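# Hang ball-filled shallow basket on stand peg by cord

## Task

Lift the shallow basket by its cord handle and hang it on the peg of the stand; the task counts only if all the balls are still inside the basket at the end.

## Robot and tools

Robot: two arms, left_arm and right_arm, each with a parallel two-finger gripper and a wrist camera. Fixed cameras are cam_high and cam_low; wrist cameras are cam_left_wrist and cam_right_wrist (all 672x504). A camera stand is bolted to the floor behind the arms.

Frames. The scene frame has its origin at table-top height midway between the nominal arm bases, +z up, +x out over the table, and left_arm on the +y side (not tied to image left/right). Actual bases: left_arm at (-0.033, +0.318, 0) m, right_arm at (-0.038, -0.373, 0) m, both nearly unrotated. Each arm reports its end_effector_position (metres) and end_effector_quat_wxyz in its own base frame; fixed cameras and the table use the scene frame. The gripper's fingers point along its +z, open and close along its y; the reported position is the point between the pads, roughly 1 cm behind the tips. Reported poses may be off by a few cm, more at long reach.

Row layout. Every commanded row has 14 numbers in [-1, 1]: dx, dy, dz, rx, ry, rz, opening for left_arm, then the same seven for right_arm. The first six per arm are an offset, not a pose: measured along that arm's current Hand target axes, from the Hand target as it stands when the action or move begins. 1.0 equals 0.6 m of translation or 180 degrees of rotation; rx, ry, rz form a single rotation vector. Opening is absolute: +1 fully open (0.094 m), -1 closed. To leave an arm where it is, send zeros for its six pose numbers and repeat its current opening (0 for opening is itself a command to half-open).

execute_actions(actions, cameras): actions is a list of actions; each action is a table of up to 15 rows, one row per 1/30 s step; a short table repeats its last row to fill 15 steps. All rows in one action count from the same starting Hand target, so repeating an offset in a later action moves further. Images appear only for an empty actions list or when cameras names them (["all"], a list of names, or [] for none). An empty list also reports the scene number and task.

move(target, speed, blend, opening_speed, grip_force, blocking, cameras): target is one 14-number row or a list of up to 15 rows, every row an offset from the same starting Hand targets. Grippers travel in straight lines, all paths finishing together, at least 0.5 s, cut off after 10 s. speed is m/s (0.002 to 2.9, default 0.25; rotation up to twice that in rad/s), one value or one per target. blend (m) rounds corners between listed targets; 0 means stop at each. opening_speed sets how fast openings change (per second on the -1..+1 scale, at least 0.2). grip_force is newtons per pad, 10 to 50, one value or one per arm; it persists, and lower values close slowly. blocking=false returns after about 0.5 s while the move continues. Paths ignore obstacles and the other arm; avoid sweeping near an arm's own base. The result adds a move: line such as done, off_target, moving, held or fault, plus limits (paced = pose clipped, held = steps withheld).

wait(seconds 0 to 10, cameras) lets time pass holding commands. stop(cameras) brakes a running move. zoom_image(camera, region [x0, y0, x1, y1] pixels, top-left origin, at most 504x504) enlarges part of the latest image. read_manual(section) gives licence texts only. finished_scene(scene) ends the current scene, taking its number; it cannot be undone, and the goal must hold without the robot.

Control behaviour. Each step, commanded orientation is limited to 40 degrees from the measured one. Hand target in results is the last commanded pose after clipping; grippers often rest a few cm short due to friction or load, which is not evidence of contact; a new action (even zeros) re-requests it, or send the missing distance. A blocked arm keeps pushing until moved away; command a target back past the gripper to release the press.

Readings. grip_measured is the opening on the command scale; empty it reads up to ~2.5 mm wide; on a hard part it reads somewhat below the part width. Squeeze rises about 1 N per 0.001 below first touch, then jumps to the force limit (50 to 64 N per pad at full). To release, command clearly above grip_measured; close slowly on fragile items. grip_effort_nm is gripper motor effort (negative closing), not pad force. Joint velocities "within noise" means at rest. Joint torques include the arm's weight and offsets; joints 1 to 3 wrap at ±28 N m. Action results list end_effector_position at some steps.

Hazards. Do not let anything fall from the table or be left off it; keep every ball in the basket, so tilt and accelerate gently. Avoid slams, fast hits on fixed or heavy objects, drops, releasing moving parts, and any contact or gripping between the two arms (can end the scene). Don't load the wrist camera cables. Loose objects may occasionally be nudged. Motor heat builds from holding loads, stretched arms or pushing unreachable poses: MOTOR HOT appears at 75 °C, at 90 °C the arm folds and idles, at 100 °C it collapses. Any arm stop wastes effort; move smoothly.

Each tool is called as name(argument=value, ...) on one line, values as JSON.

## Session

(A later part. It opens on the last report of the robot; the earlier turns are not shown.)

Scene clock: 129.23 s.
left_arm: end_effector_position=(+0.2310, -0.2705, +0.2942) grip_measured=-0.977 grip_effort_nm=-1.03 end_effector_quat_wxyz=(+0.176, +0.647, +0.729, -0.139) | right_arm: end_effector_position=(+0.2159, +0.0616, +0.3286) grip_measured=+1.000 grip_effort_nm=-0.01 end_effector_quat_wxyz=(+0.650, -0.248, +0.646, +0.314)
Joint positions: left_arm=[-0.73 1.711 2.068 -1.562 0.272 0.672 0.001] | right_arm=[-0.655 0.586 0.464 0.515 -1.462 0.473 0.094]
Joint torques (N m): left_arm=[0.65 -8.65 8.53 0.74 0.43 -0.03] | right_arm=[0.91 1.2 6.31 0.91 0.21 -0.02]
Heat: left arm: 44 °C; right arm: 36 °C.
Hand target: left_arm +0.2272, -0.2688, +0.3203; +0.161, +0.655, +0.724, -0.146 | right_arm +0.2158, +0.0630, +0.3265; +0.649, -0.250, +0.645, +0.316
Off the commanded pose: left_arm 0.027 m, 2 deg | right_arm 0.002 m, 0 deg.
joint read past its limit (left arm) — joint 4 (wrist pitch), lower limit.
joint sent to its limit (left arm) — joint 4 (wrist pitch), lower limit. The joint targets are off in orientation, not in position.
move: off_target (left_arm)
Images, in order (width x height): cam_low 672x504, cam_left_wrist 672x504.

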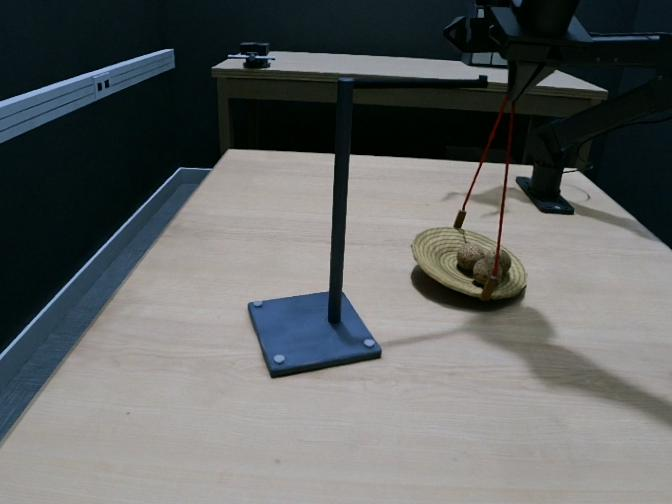

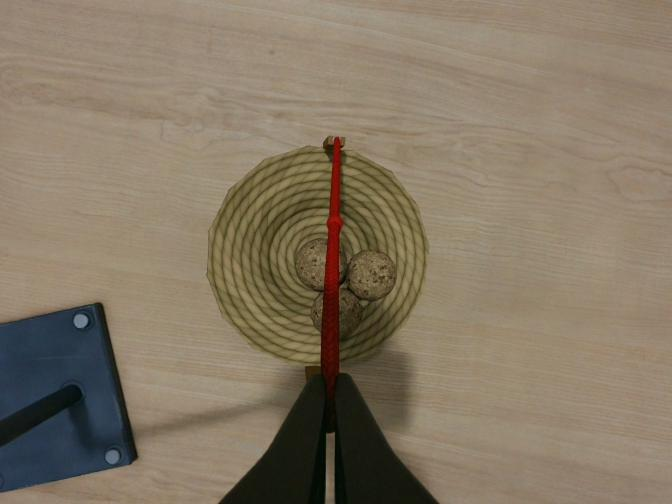

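move(target=[-0.007,0,-0.016,0,0,0,-1,0,0,0,0,0,0,1], speed=0.02, cameras=["cam_low","cam_left_wrist"])

zoom_image(camera="cam_low", region=[380, 60, 580, 340])

Scene clock: 142.07 s.
left_arm: end_effector_position=(+0.2321, -0.2701, +0.3032) grip_measured=-0.977 grip_effort_nm=-1.03 end_effector_quat_wxyz=(+0.190, +0.643, +0.729, -0.139) | right_arm: end_effector_position=(+0.2159, +0.0616, +0.3286) grip_measured=+1.000 grip_effort_nm=-0.01 end_effector_quat_wxyz=(+0.650, -0.248, +0.646, +0.314)
Joint positions: left_arm=[-0.727 1.705 2.093 -1.565 0.272 0.663 0.001] | right_arm=[-0.655 0.586 0.464 0.515 -1.462 0.473 0.094]
Joint torques (N m): left_arm=[0.54 -8.75 8.51 0.81 0.44 -0.05] | right_arm=[0.84 1.36 6.38 0.92 0.22 0.02]
Heat: left arm: 44 °C; right arm: 36 °C.
Hand target: left_arm +0.2273, -0.2685, +0.3309; +0.161, +0.654, +0.724, -0.146 | right_arm +0.2158, +0.0630, +0.3265; +0.649, -0.250, +0.645, +0.316
Off the commanded pose: left_arm 0.028 m, 4 deg | right_arm 0.002 m, 0 deg.
joint read past its limit (left arm) — joint 4 (wrist pitch), lower limit.
joint sent to its limit (left arm) — joint 4 (wrist pitch), lower limit. The joint targets are off in orientation, not in position.
move: off_target (left_arm)
Images, in order (width x height): cam_low 672x504, cam_left_wrist 672x504.

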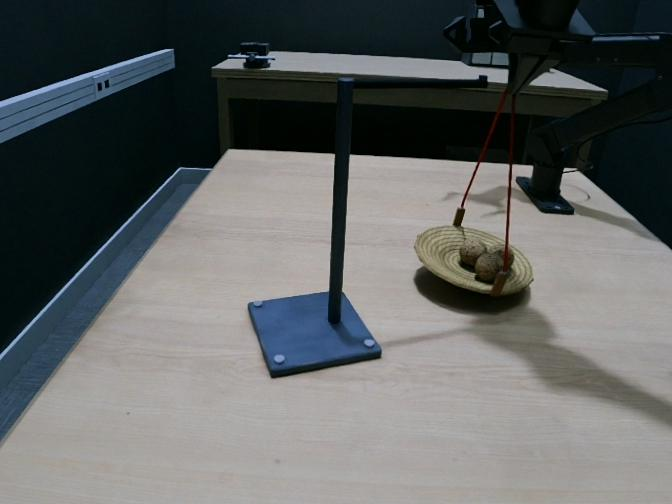

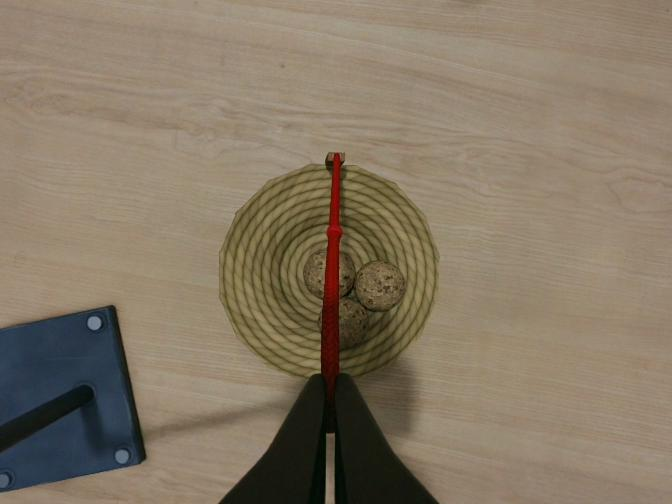

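Scaled by 1.800.

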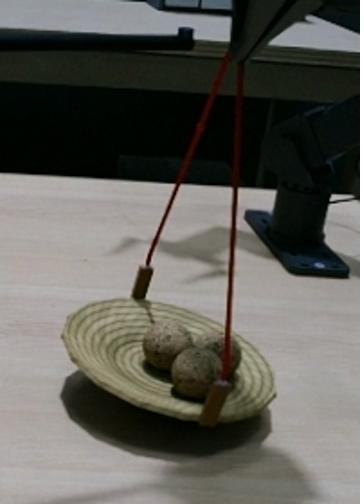

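move(target=[-0.026,0,-0.056,0,-0.09,0,-1,0,0,0,0,0,0,1], speed=0.03, cameras=["all"])

Scene clock: 151.63 s.
left_arm: end_effector_position=(+0.2356, -0.2692, +0.3402) grip_measured=-0.977 grip_effort_nm=-1.02 end_effector_quat_wxyz=(+0.236, +0.619, +0.714, -0.224) | right_arm: end_effector_position=(+0.2159, +0.0616, +0.3286) grip_measured=+1.000 grip_effort_nm=-0.01 end_effector_quat_wxyz=(+0.650, -0.248, +0.646, +0.314)
Joint positions: left_arm=[-0.619 1.692 2.161 -1.567 0.483 0.692 0.001] | right_arm=[-0.655 0.586 0.464 0.515 -1.462 0.473 0.094]
Joint torques (N m): left_arm=[0.54 -8.18 8.25 0.92 0.71 0.08] | right_arm=[0.91 0.95 6.22 0.92 0.23 0]
Heat: left arm: 44 °C; right arm: 36 °C.
Hand target: left_arm +0.2272, -0.2684, +0.3679; +0.262, +0.627, +0.694, -0.236 | right_arm +0.2158, +0.0630, +0.3265; +0.649, -0.250, +0.645, +0.316
Off the commanded pose: left_arm 0.029 m, 4 deg | right_arm 0.002 m, 0 deg.
joint read past its limit (left arm) — joint 4 (wrist pitch), lower limit.
joint sent to its limit (left arm) — joint 4 (wrist pitch), lower limit. The joint targets still meet the commanded pose.
move: off_target (left_arm)

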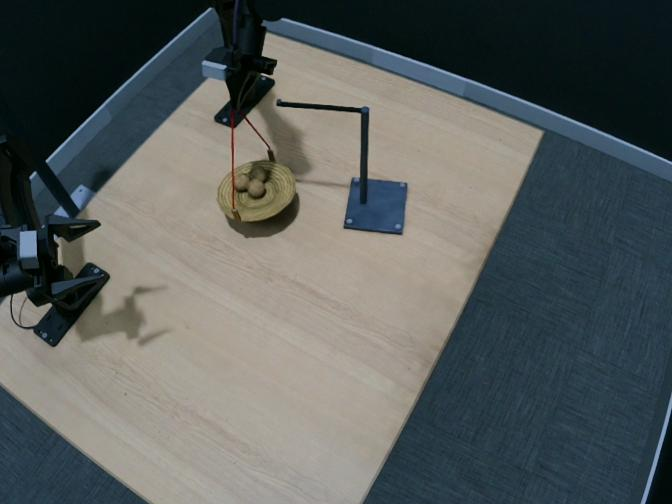

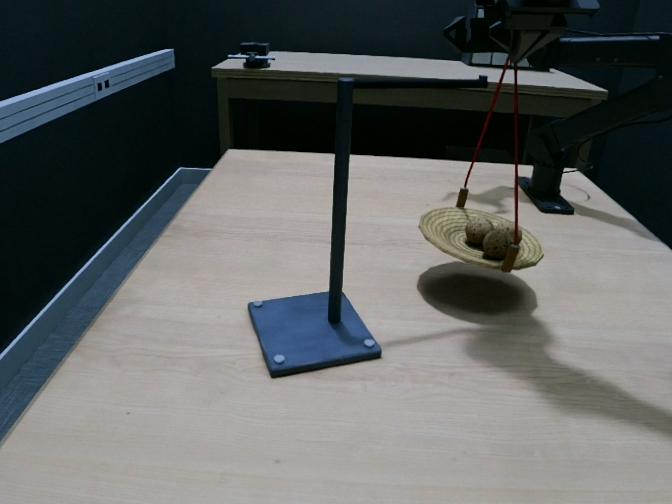

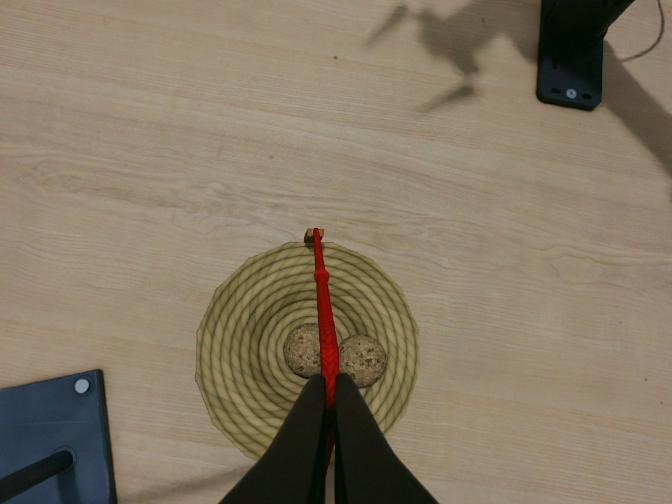

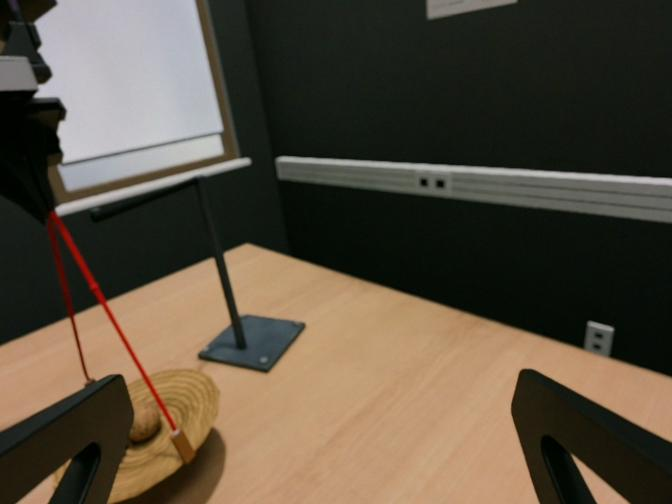

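move(target=[0.077,0.036,-0.094,0,-0.055,0,-1,0,0,0,0,0,0,1], speed=0.04, cameras=["all"])

zoom_image(camera="cam_right_wrist", region=[0, 100, 250, 300])

Scene clock: 161.67 s.
left_arm: end_effector_position=(+0.2520, -0.1917, +0.3632) grip_measured=-0.977 grip_effort_nm=-1.03 end_effector_quat_wxyz=(+0.325, +0.586, +0.692, -0.269) | right_arm: end_effector_position=(+0.2159, +0.0616, +0.3286) grip_measured=+1.000 grip_effort_nm=-0.01 end_effector_quat_wxyz=(+0.650, -0.248, +0.646, +0.314)
Joint positions: left_arm=[-0.245 1.53 1.979 -1.567 0.772 0.973 0.001] | right_arm=[-0.655 0.586 0.464 0.515 -1.462 0.473 0.094]
Joint torques (N m): left_arm=[0.38 -6.37 5.19 0.85 0.99 0.09] | right_arm=[0.91 1.07 6.39 0.94 0.23 -0.03]
Heat: left arm: 43 °C; right arm: 36 °C.
Hand target: left_arm +0.2415, -0.1947, +0.3798; +0.321, +0.605, +0.669, -0.290 | right_arm +0.2158, +0.0630, +0.3265; +0.649, -0.250, +0.645, +0.316
Off the commanded pose: left_arm 0.020 m, 4 deg | right_arm 0.002 m, 0 deg.
joint read past its limit (left arm) — joint 4 (wrist pitch), lower limit.
joint sent to its limit (left arm) — joint 4 (wrist pitch), lower limit. The joint targets are off in orientation, not in position.
move: off_target (left_arm)

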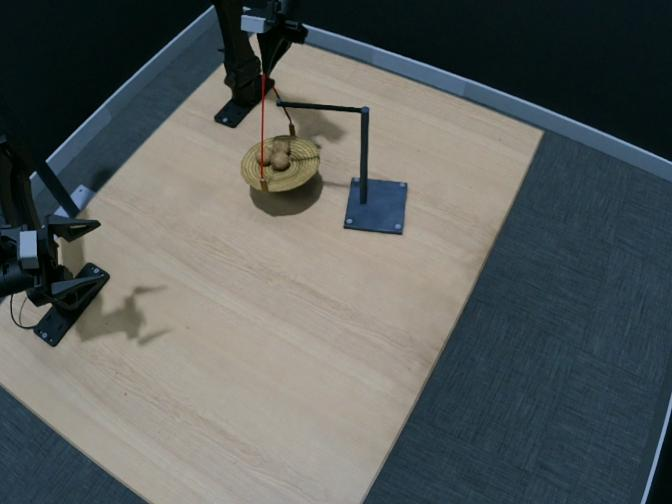

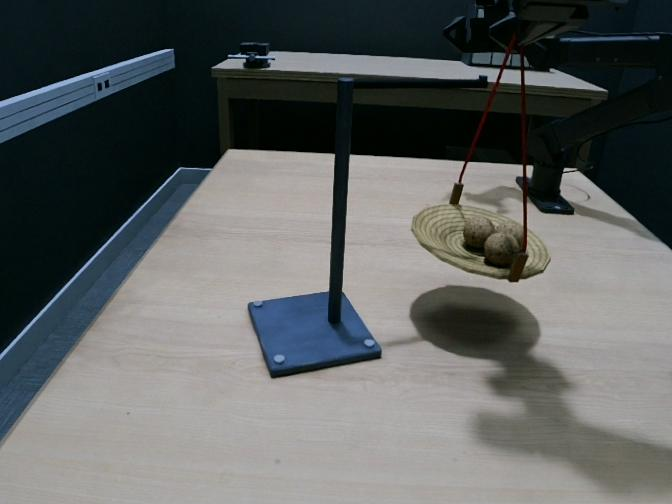

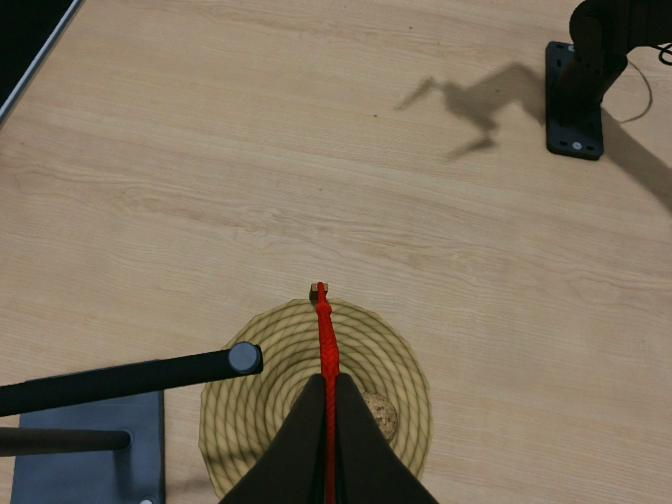

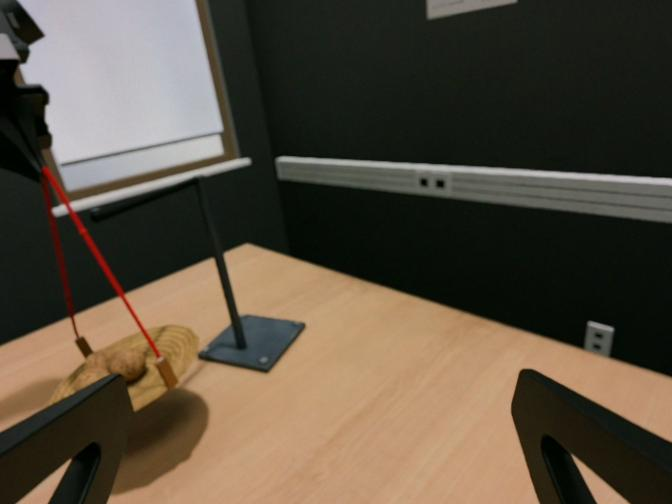

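Scaled by 2.016.

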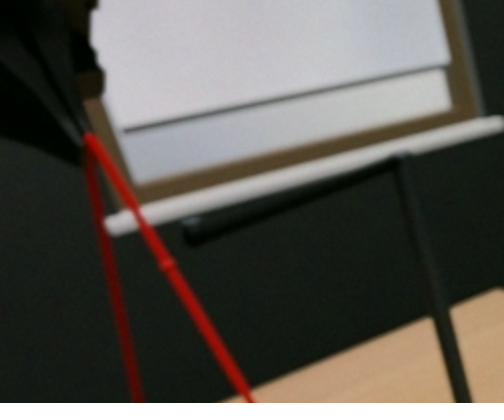

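move(target=[[-0.0145,-0.0023,0.018,0,0,0,-1,0,0,0,0,0,0,1],[-0.0095,0.099,0.0117,0,0,0,-1,0,0,0,0,0,0,1]], speed=0.04, blend=[0.004,0], cameras=["all"])

zoom_image(camera="cam_right_wrist", region=[0, 100, 250, 300])

Scene clock: 171.57 s.
left_arm: end_effector_position=(+0.3028, -0.1925, +0.3627) grip_measured=-0.977 grip_effort_nm=-1.02 end_effector_quat_wxyz=(+0.335, +0.580, +0.693, -0.266) | right_arm: end_effector_position=(+0.2159, +0.0616, +0.3286) grip_measured=+1.000 grip_effort_nm=-0.01 end_effector_quat_wxyz=(+0.650, -0.248, +0.646, +0.314)
Joint positions: left_arm=[-0.204 1.703 2.15 -1.567 0.791 1 0.001] | right_arm=[-0.655 0.586 0.464 0.515 -1.462 0.473 0.094]
Joint torques (N m): left_arm=[0.43 -5.26 8.28 0.85 1.04 0.1] | right_arm=[0.7 0.96 6.35 0.96 0.18 0]
Heat: left arm: 43 °C; right arm: 36 °C.
Hand target: left_arm +0.3015, -0.1976, +0.3798; +0.321, +0.605, +0.669, -0.290 | right_arm +0.2158, +0.0630, +0.3265; +0.649, -0.250, +0.645, +0.316
Off the commanded pose: left_arm 0.018 m, 5 deg | right_arm 0.002 m, 0 deg.
joint read past its limit (left arm) — joint 4 (wrist pitch), lower limit.
joint sent to its limit (left arm) — joint 4 (wrist pitch), lower limit. The joint targets are off in orientation, not in position.
move: off_target (left_arm)

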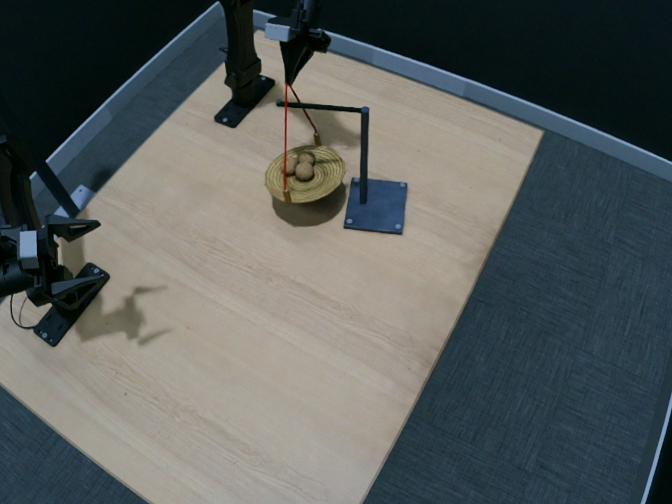

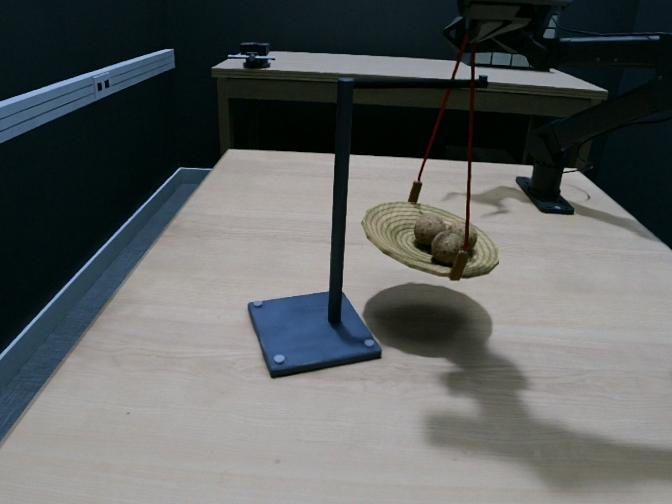

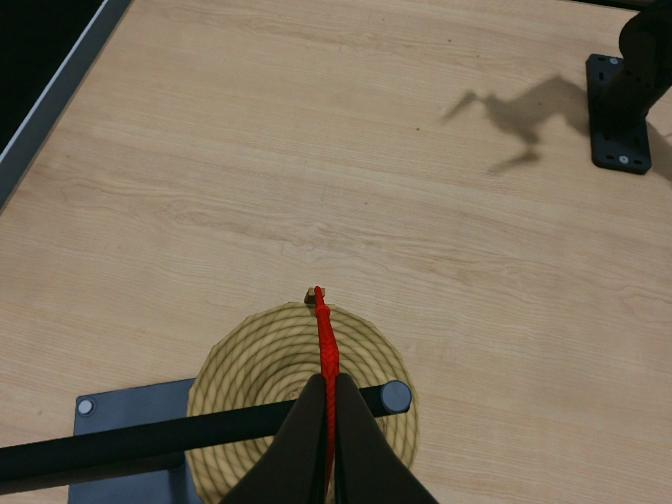

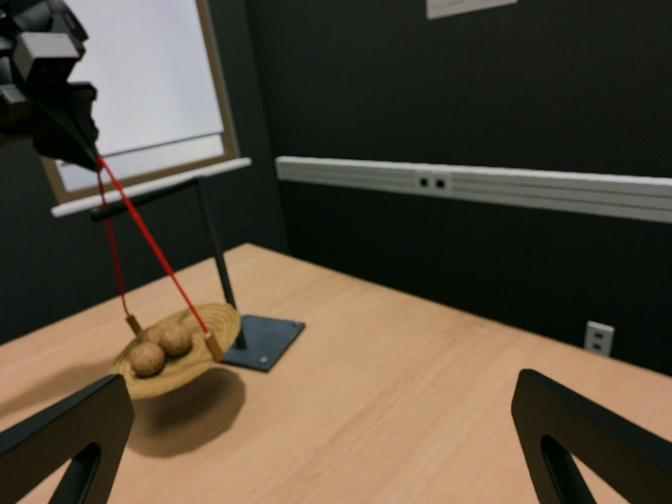

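Scaled by 2.016.

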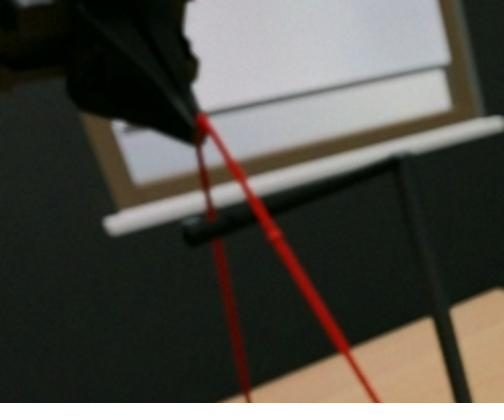

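move(target=[[0.0028,0.0215,-0.0035,0,0,0,-1,0,0,0,0,0,0,1],[0.0548,0.0215,0.0383,0,0,0,-1,0,0,0,0,0,0,1]], speed=0.03, cameras=["all"])

zoom_image(camera="cam_right_wrist", region=[0, 100, 250, 300])

zoom_image(camera="cam_low", region=[330, 20, 580, 320])

Scene clock: 184.60 s.
left_arm: end_effector_position=(+0.3148, -0.1891, +0.3336) grip_measured=-0.977 grip_effort_nm=-1.02 end_effector_quat_wxyz=(+0.314, +0.600, +0.683, -0.273) | right_arm: end_effector_position=(+0.2159, +0.0616, +0.3286) grip_measured=+1.000 grip_effort_nm=-0.02 end_effector_quat_wxyz=(+0.650, -0.248, +0.646, +0.314)
Joint positions: left_arm=[-0.183 1.75 2.094 -1.567 0.802 1.109 0.001] | right_arm=[-0.655 0.586 0.464 0.515 -1.462 0.473 0.094]
Joint torques (N m): left_arm=[0.21 -5.72 5.42 0.72 0.95 0.11] | right_arm=[0.57 1.18 6.35 0.97 0.24 -0.01]
Heat: left arm: 43 °C; right arm: 36 °C.
Hand target: left_arm +0.3141, -0.1937, +0.3397; +0.320, +0.605, +0.669, -0.290 | right_arm +0.2158, +0.0630, +0.3265; +0.649, -0.250, +0.645, +0.316
Off the commanded pose: left_arm 0.008 m, 3 deg | right_arm 0.002 m, 0 deg.
joint read past its limit (left arm) — joint 4 (wrist pitch), lower limit.
joint sent to its limit (left arm) — joint 4 (wrist pitch), lower limit. The joint targets still meet the commanded pose.
move: off_target (left_arm)

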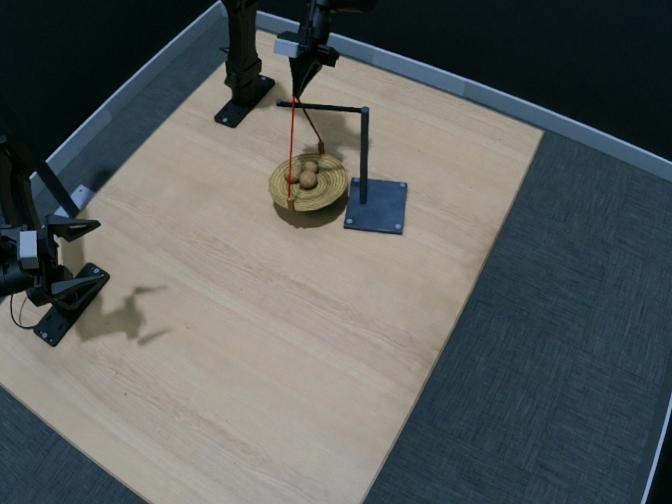

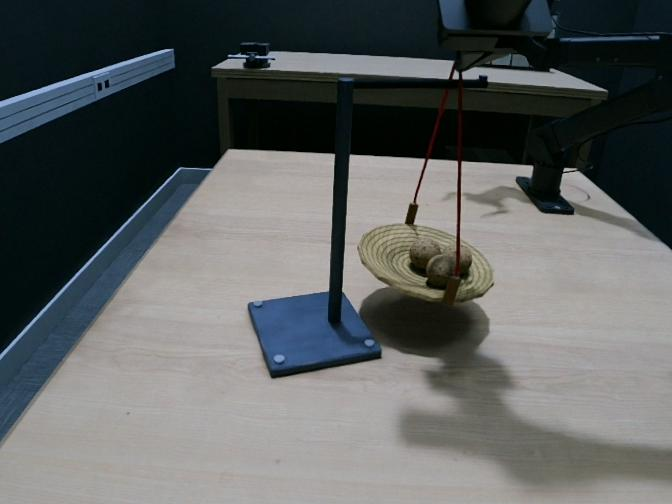

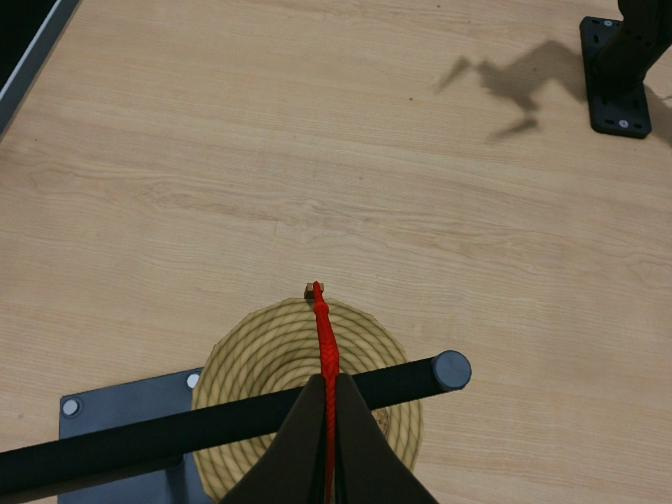

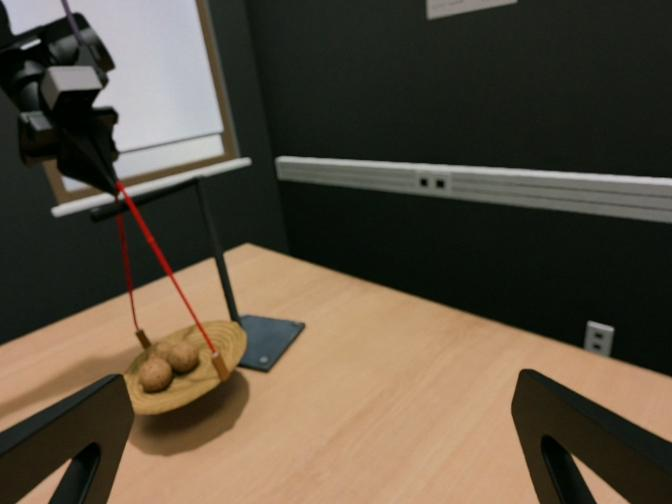

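Scaled by 2.016.

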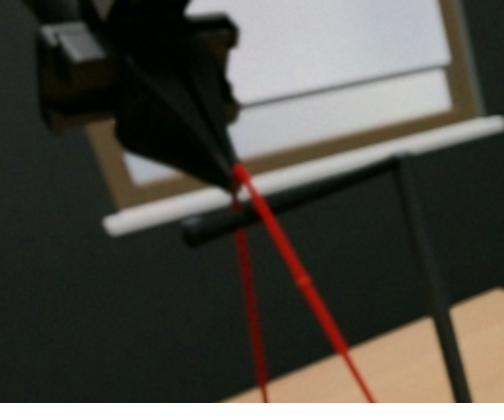

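Scaled by 1.680.

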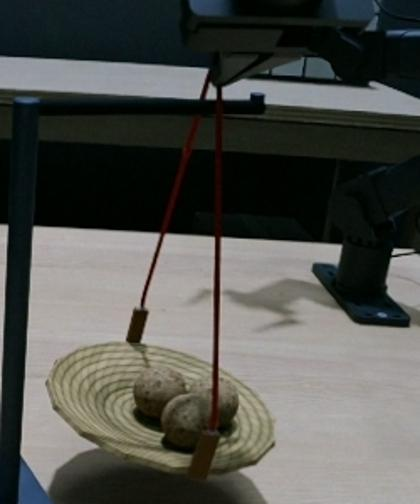

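move(target=[0.0156,0,0.0125,0,0,0,-1,0,0,0,0,0,0,1], speed=0.02, cameras=["all"])

zoom_image(camera="cam_low", region=[400, 40, 540, 140])

zoom_image(camera="cam_right_wrist", region=[70, 150, 220, 270])

Scene clock: 189.00 s.
left_arm: end_effector_position=(+0.3123, -0.1903, +0.3214) grip_measured=-0.977 grip_effort_nm=-1.03 end_effector_quat_wxyz=(+0.301, +0.600, +0.684, -0.286) | right_arm: end_effector_position=(+0.2159, +0.0616, +0.3286) grip_measured=+1.000 grip_effort_nm=-0.01 end_effector_quat_wxyz=(+0.650, -0.248, +0.646, +0.314)
Joint positions: left_arm=[-0.183 1.75 2.043 -1.562 0.815 1.127 0.001] | right_arm=[-0.655 0.586 0.464 0.515 -1.462 0.473 0.094]
Joint torques (N m): left_arm=[0.21 -6.42 4.86 0.85 0.8 0.11] | right_arm=[0.73 1.09 6.22 0.91 0.21 -0.02]
Heat: left arm: 43 °C; right arm: 36 °C.
Hand target: left_arm +0.3140, -0.1937, +0.3276; +0.320, +0.605, +0.669, -0.290 | right_arm +0.2158, +0.0630, +0.3265; +0.649, -0.250, +0.645, +0.316
Off the commanded pose: left_arm 0.007 m, 3 deg | right_arm 0.002 m, 0 deg.
joint read past its limit (left arm) — joint 4 (wrist pitch), lower limit.
move: off_target (left_arm)

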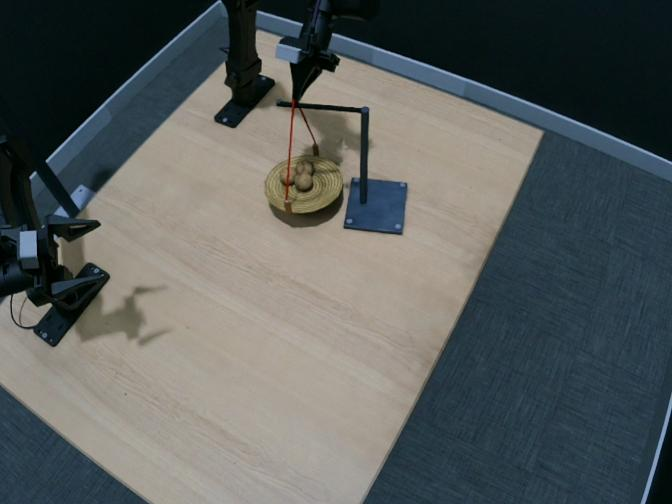

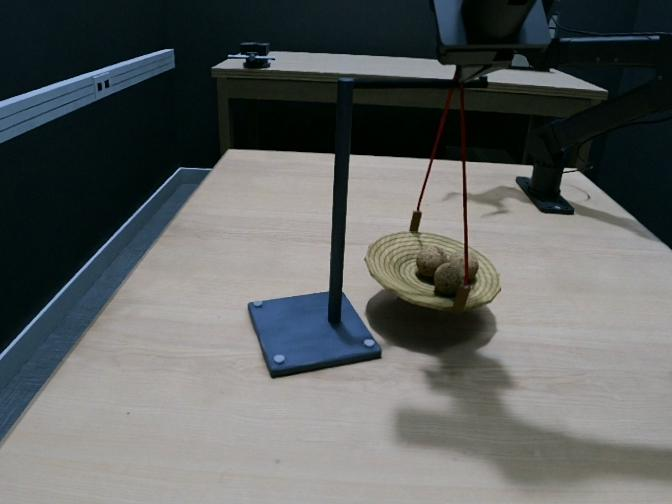

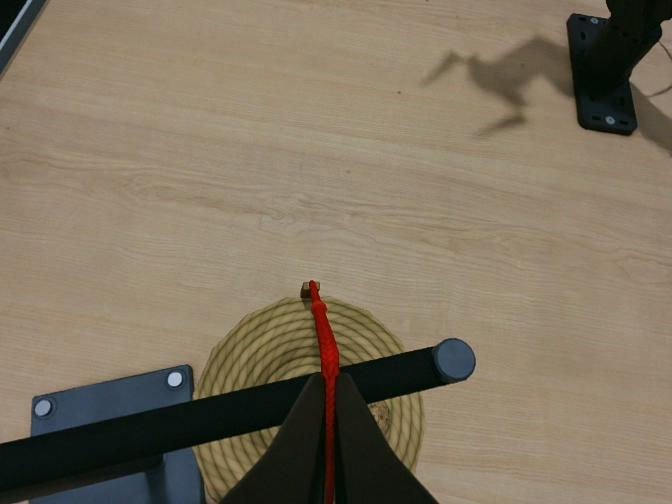

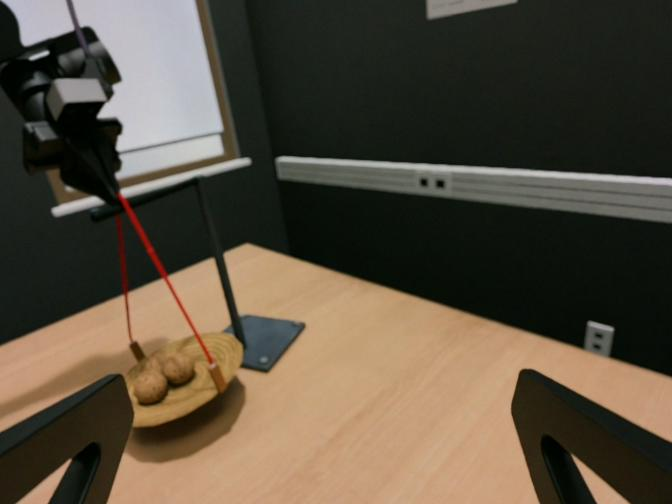

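Scaled by 3.600.

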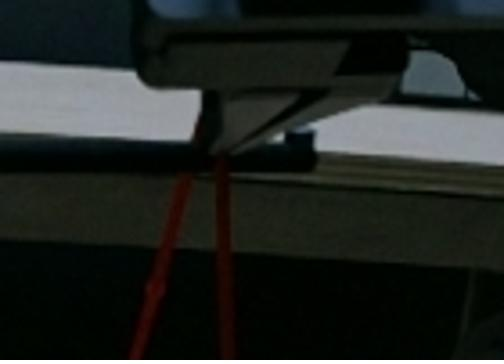

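Scaled by 3.360.

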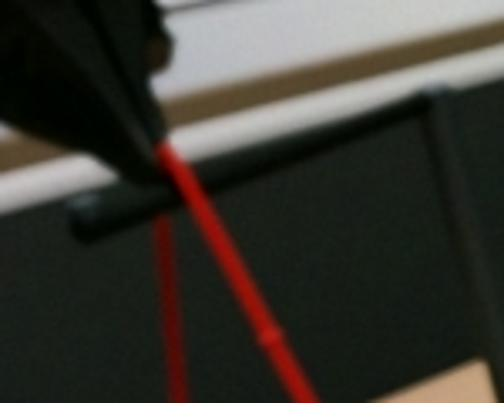

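move(target=[0.0125,0,0.010,0,0,0,-1,0,0,0,0,0,0,1], speed=0.02, cameras=["all"])

zoom_image(camera="cam_low", region=[400, 40, 540, 140])

zoom_image(camera="cam_right_wrist", region=[70, 150, 220, 270])

Scene clock: 191.90 s.
left_arm: end_effector_position=(+0.3122, -0.1901, +0.3200) grip_measured=-0.977 grip_effort_nm=-1.03 end_effector_quat_wxyz=(+0.313, +0.598, +0.678, -0.291) | right_arm: end_effector_position=(+0.2159, +0.0616, +0.3286) grip_measured=+1.000 grip_effort_nm=-0.01 end_effector_quat_wxyz=(+0.650, -0.248, +0.646, +0.314)
Joint positions: left_arm=[-0.173 1.723 1.985 -1.515 0.841 1.129 0.001] | right_arm=[-0.655 0.586 0.464 0.515 -1.462 0.473 0.094]
Joint torques (N m): left_arm=[-0.73 -5.91 3.97 0.88 0.53 0.09] | right_arm=[0.75 1.17 6.37 0.89 0.17 0]
Heat: left arm: 42 °C; right arm: 36 °C.
Hand target: left_arm +0.3141, -0.1936, +0.3181; +0.320, +0.605, +0.669, -0.290 | right_arm +0.2158, +0.0630, +0.3265; +0.649, -0.250, +0.645, +0.316
Off the commanded pose: left_arm 0.004 m, 1 deg | right_arm 0.002 m, 0 deg.
move: done

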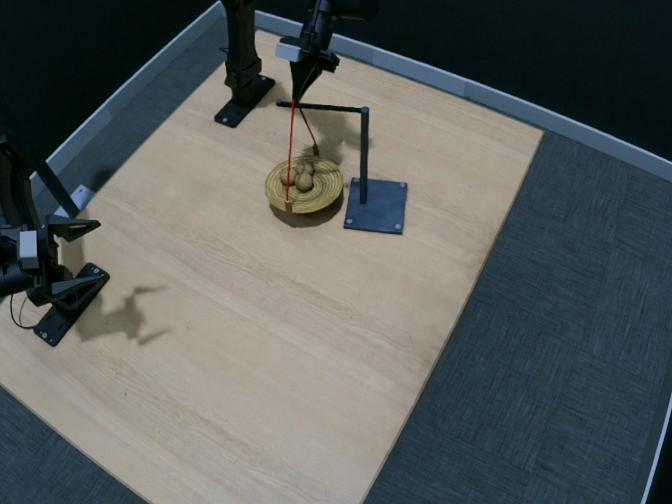

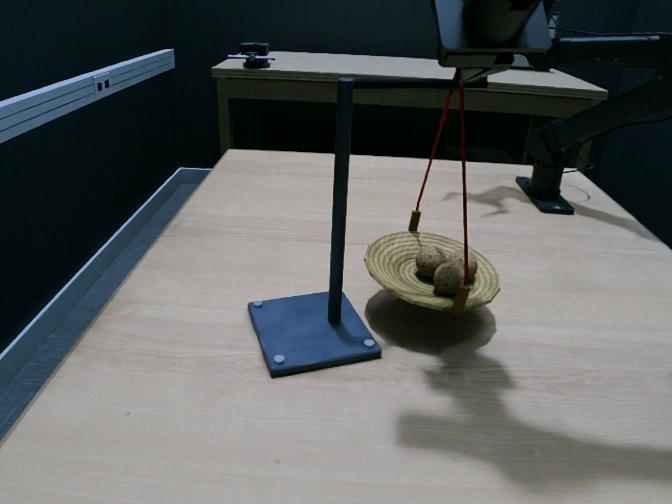

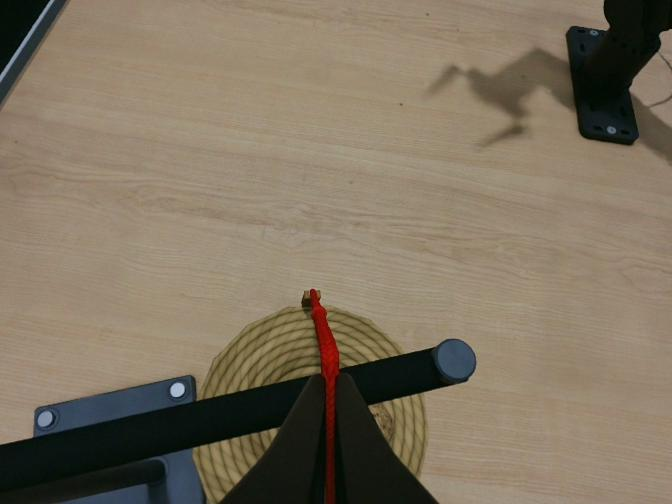

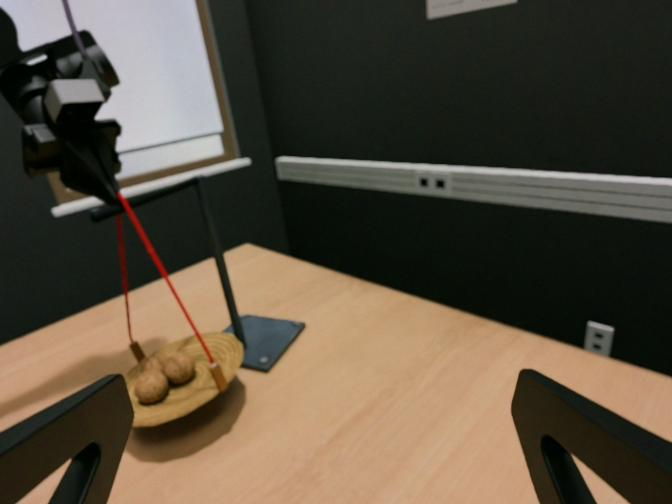

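Scaled by 3.600.

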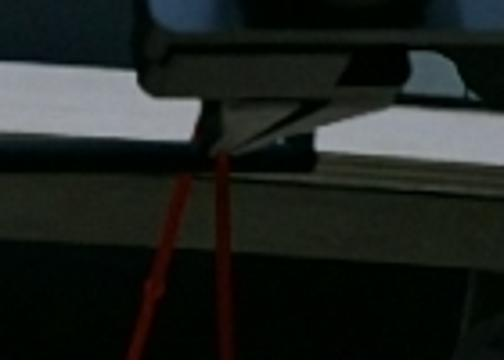

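Scaled by 3.360.

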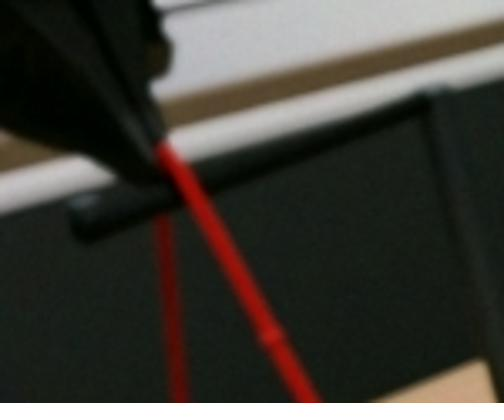

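move(target=[-0.004,0,-0.003,0,0,0,-0.5,0,0,0,0,0,0,1], opening_speed=0.3, cameras=["all"])

zoom_image(camera="cam_low", region=[330, 40, 530, 340])

zoom_image(camera="cam_right_wrist", region=[70, 150, 220, 270])

Scene clock: 198.60 s.
left_arm: end_effector_position=(+0.3060, -0.1908, +0.3210) grip_measured=-0.502 grip_effort_nm=0.11 end_effector_quat_wxyz=(+0.306, +0.594, +0.679, -0.304) | right_arm: end_effector_position=(+0.2159, +0.0616, +0.3286) grip_measured=+1.000 grip_effort_nm=-0.01 end_effector_quat_wxyz=(+0.650, -0.248, +0.646, +0.314)
Joint positions: left_arm=[-0.173 1.721 1.985 -1.543 0.855 1.129 0.023] | right_arm=[-0.655 0.586 0.464 0.515 -1.462 0.473 0.094]
Joint torques (N m): left_arm=[-0.73 -5.31 5.78 0.98 0.41 0.09] | right_arm=[0.79 0.96 6.41 0.92 0.18 -0.04]
Heat: left arm: 42 °C; right arm: 35 °C.
Hand target: left_arm +0.3141, -0.1937, +0.3212; +0.321, +0.605, +0.669, -0.290 | right_arm +0.2158, +0.0630, +0.3265; +0.649, -0.250, +0.645, +0.316
Off the commanded pose: left_arm 0.009 m, 3 deg | right_arm 0.002 m, 0 deg.
move: off_target (left_arm)

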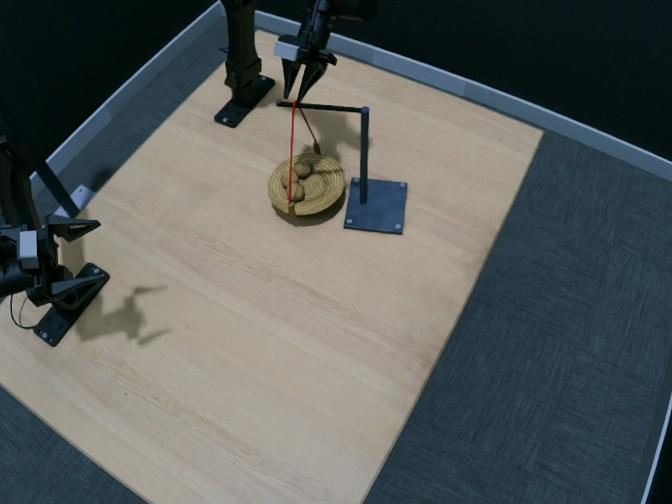

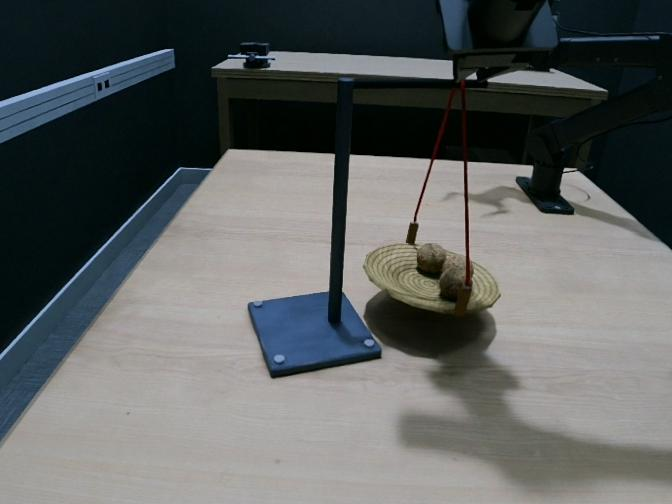

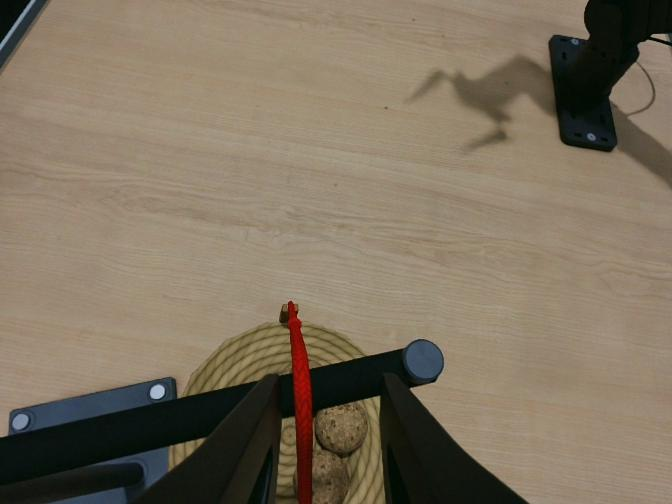

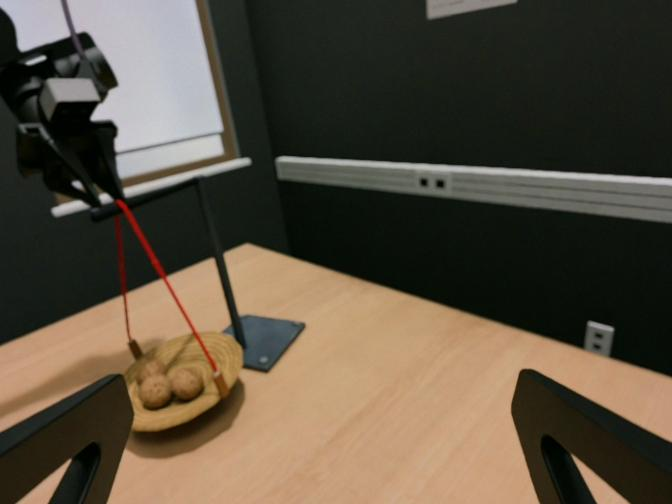

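Scaled by 1.680.

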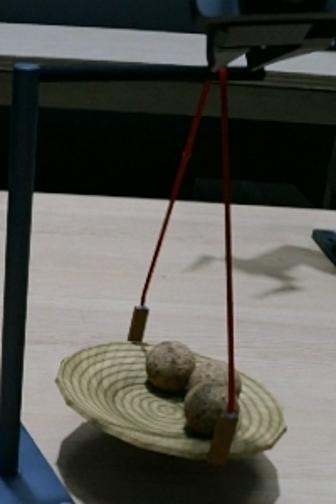

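Scaled by 3.360.

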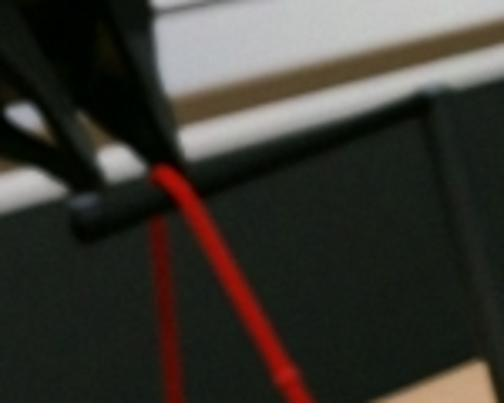

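move(target=[-0.13,0,-0.104,0,0,0,-0.5,0,0,0,0,0,0,1], speed=0.04, cameras=["all"])

zoom_image(camera="cam_low", region=[330, 40, 530, 340])

Scene clock: 204.40 s.
left_arm: end_effector_position=(+0.3152, -0.1923, +0.4156) grip_measured=-0.501 grip_effort_nm=0.08 end_effector_quat_wxyz=(+0.407, +0.561, +0.672, -0.262) | right_arm: end_effector_position=(+0.2159, +0.0616, +0.3286) grip_measured=+1.000 grip_effort_nm=-0.01 end_effector_quat_wxyz=(+0.650, -0.248, +0.646, +0.314)
Joint positions: left_arm=[-0.175 1.746 2.357 -1.55 0.852 0.922 0.023] | right_arm=[-0.655 0.586 0.464 0.515 -1.462 0.473 0.094]
Joint torques (N m): left_arm=[0.42 -4.45 6.74 0.88 0.74 -0.05] | right_arm=[0.91 1.24 6.26 0.92 0.19 -0.03]
Heat: left arm: 42 °C; right arm: 35 °C.
Hand target: left_arm +0.3142, -0.1939, +0.4210; +0.321, +0.605, +0.669, -0.290 | right_arm +0.2158, +0.0630, +0.3265; +0.649, -0.250, +0.645, +0.316
Off the commanded pose: left_arm 0.006 m, 12 deg | right_arm 0.002 m, 0 deg.
joint sent to its limit (left arm) — joint 4 (wrist pitch), lower limit. The joint targets are off in orientation, not in position.
move: off_target (left_arm)

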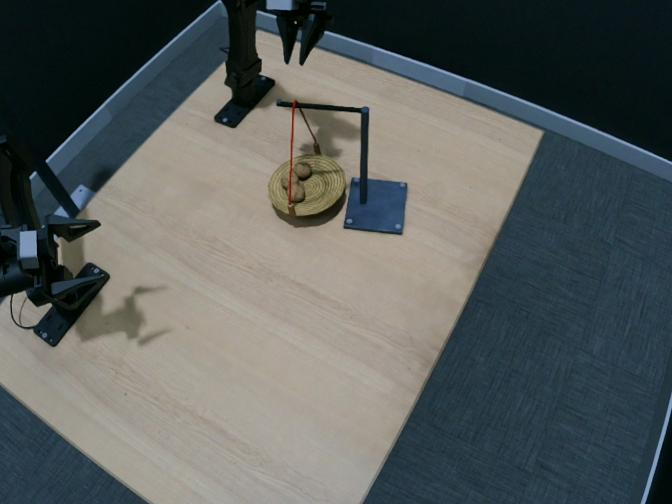

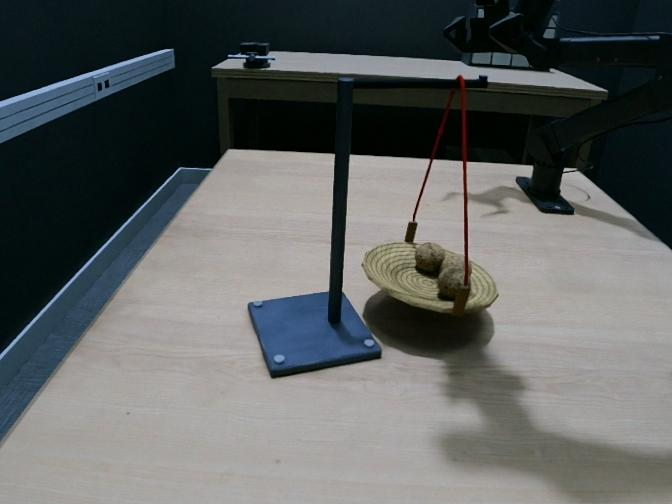

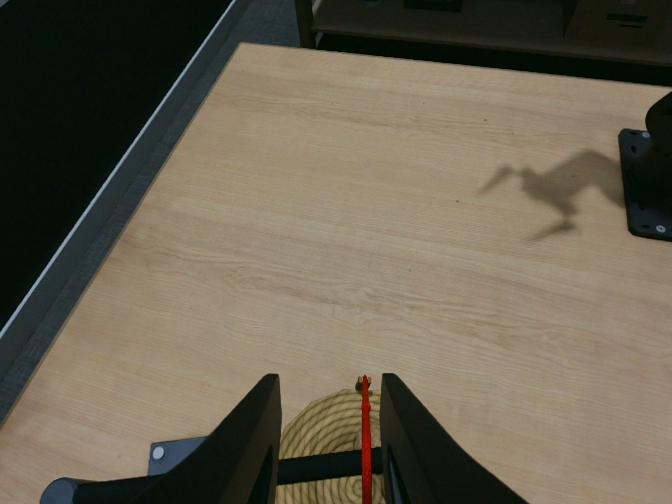

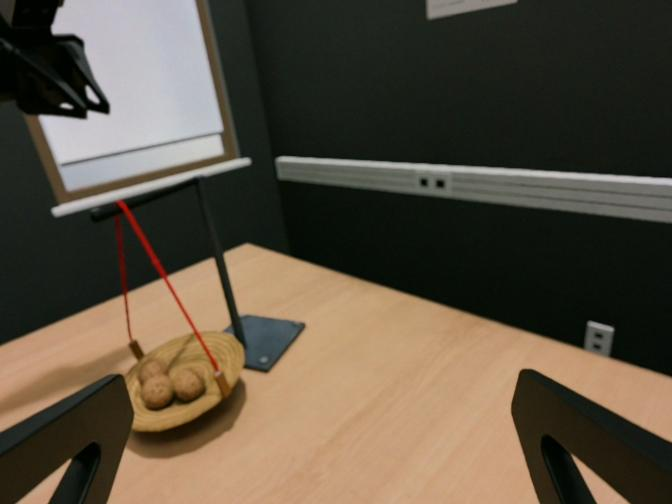

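Scaled by 1.680.

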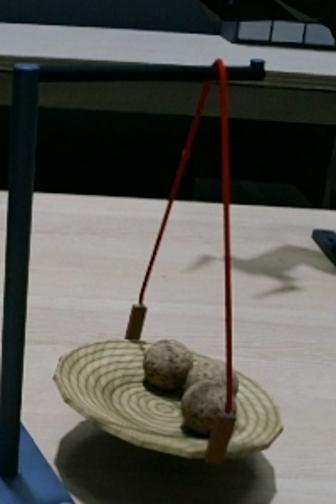

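Hung, all three balls inside.

finished_scene(scene=1)

The scene is finished: the task was done.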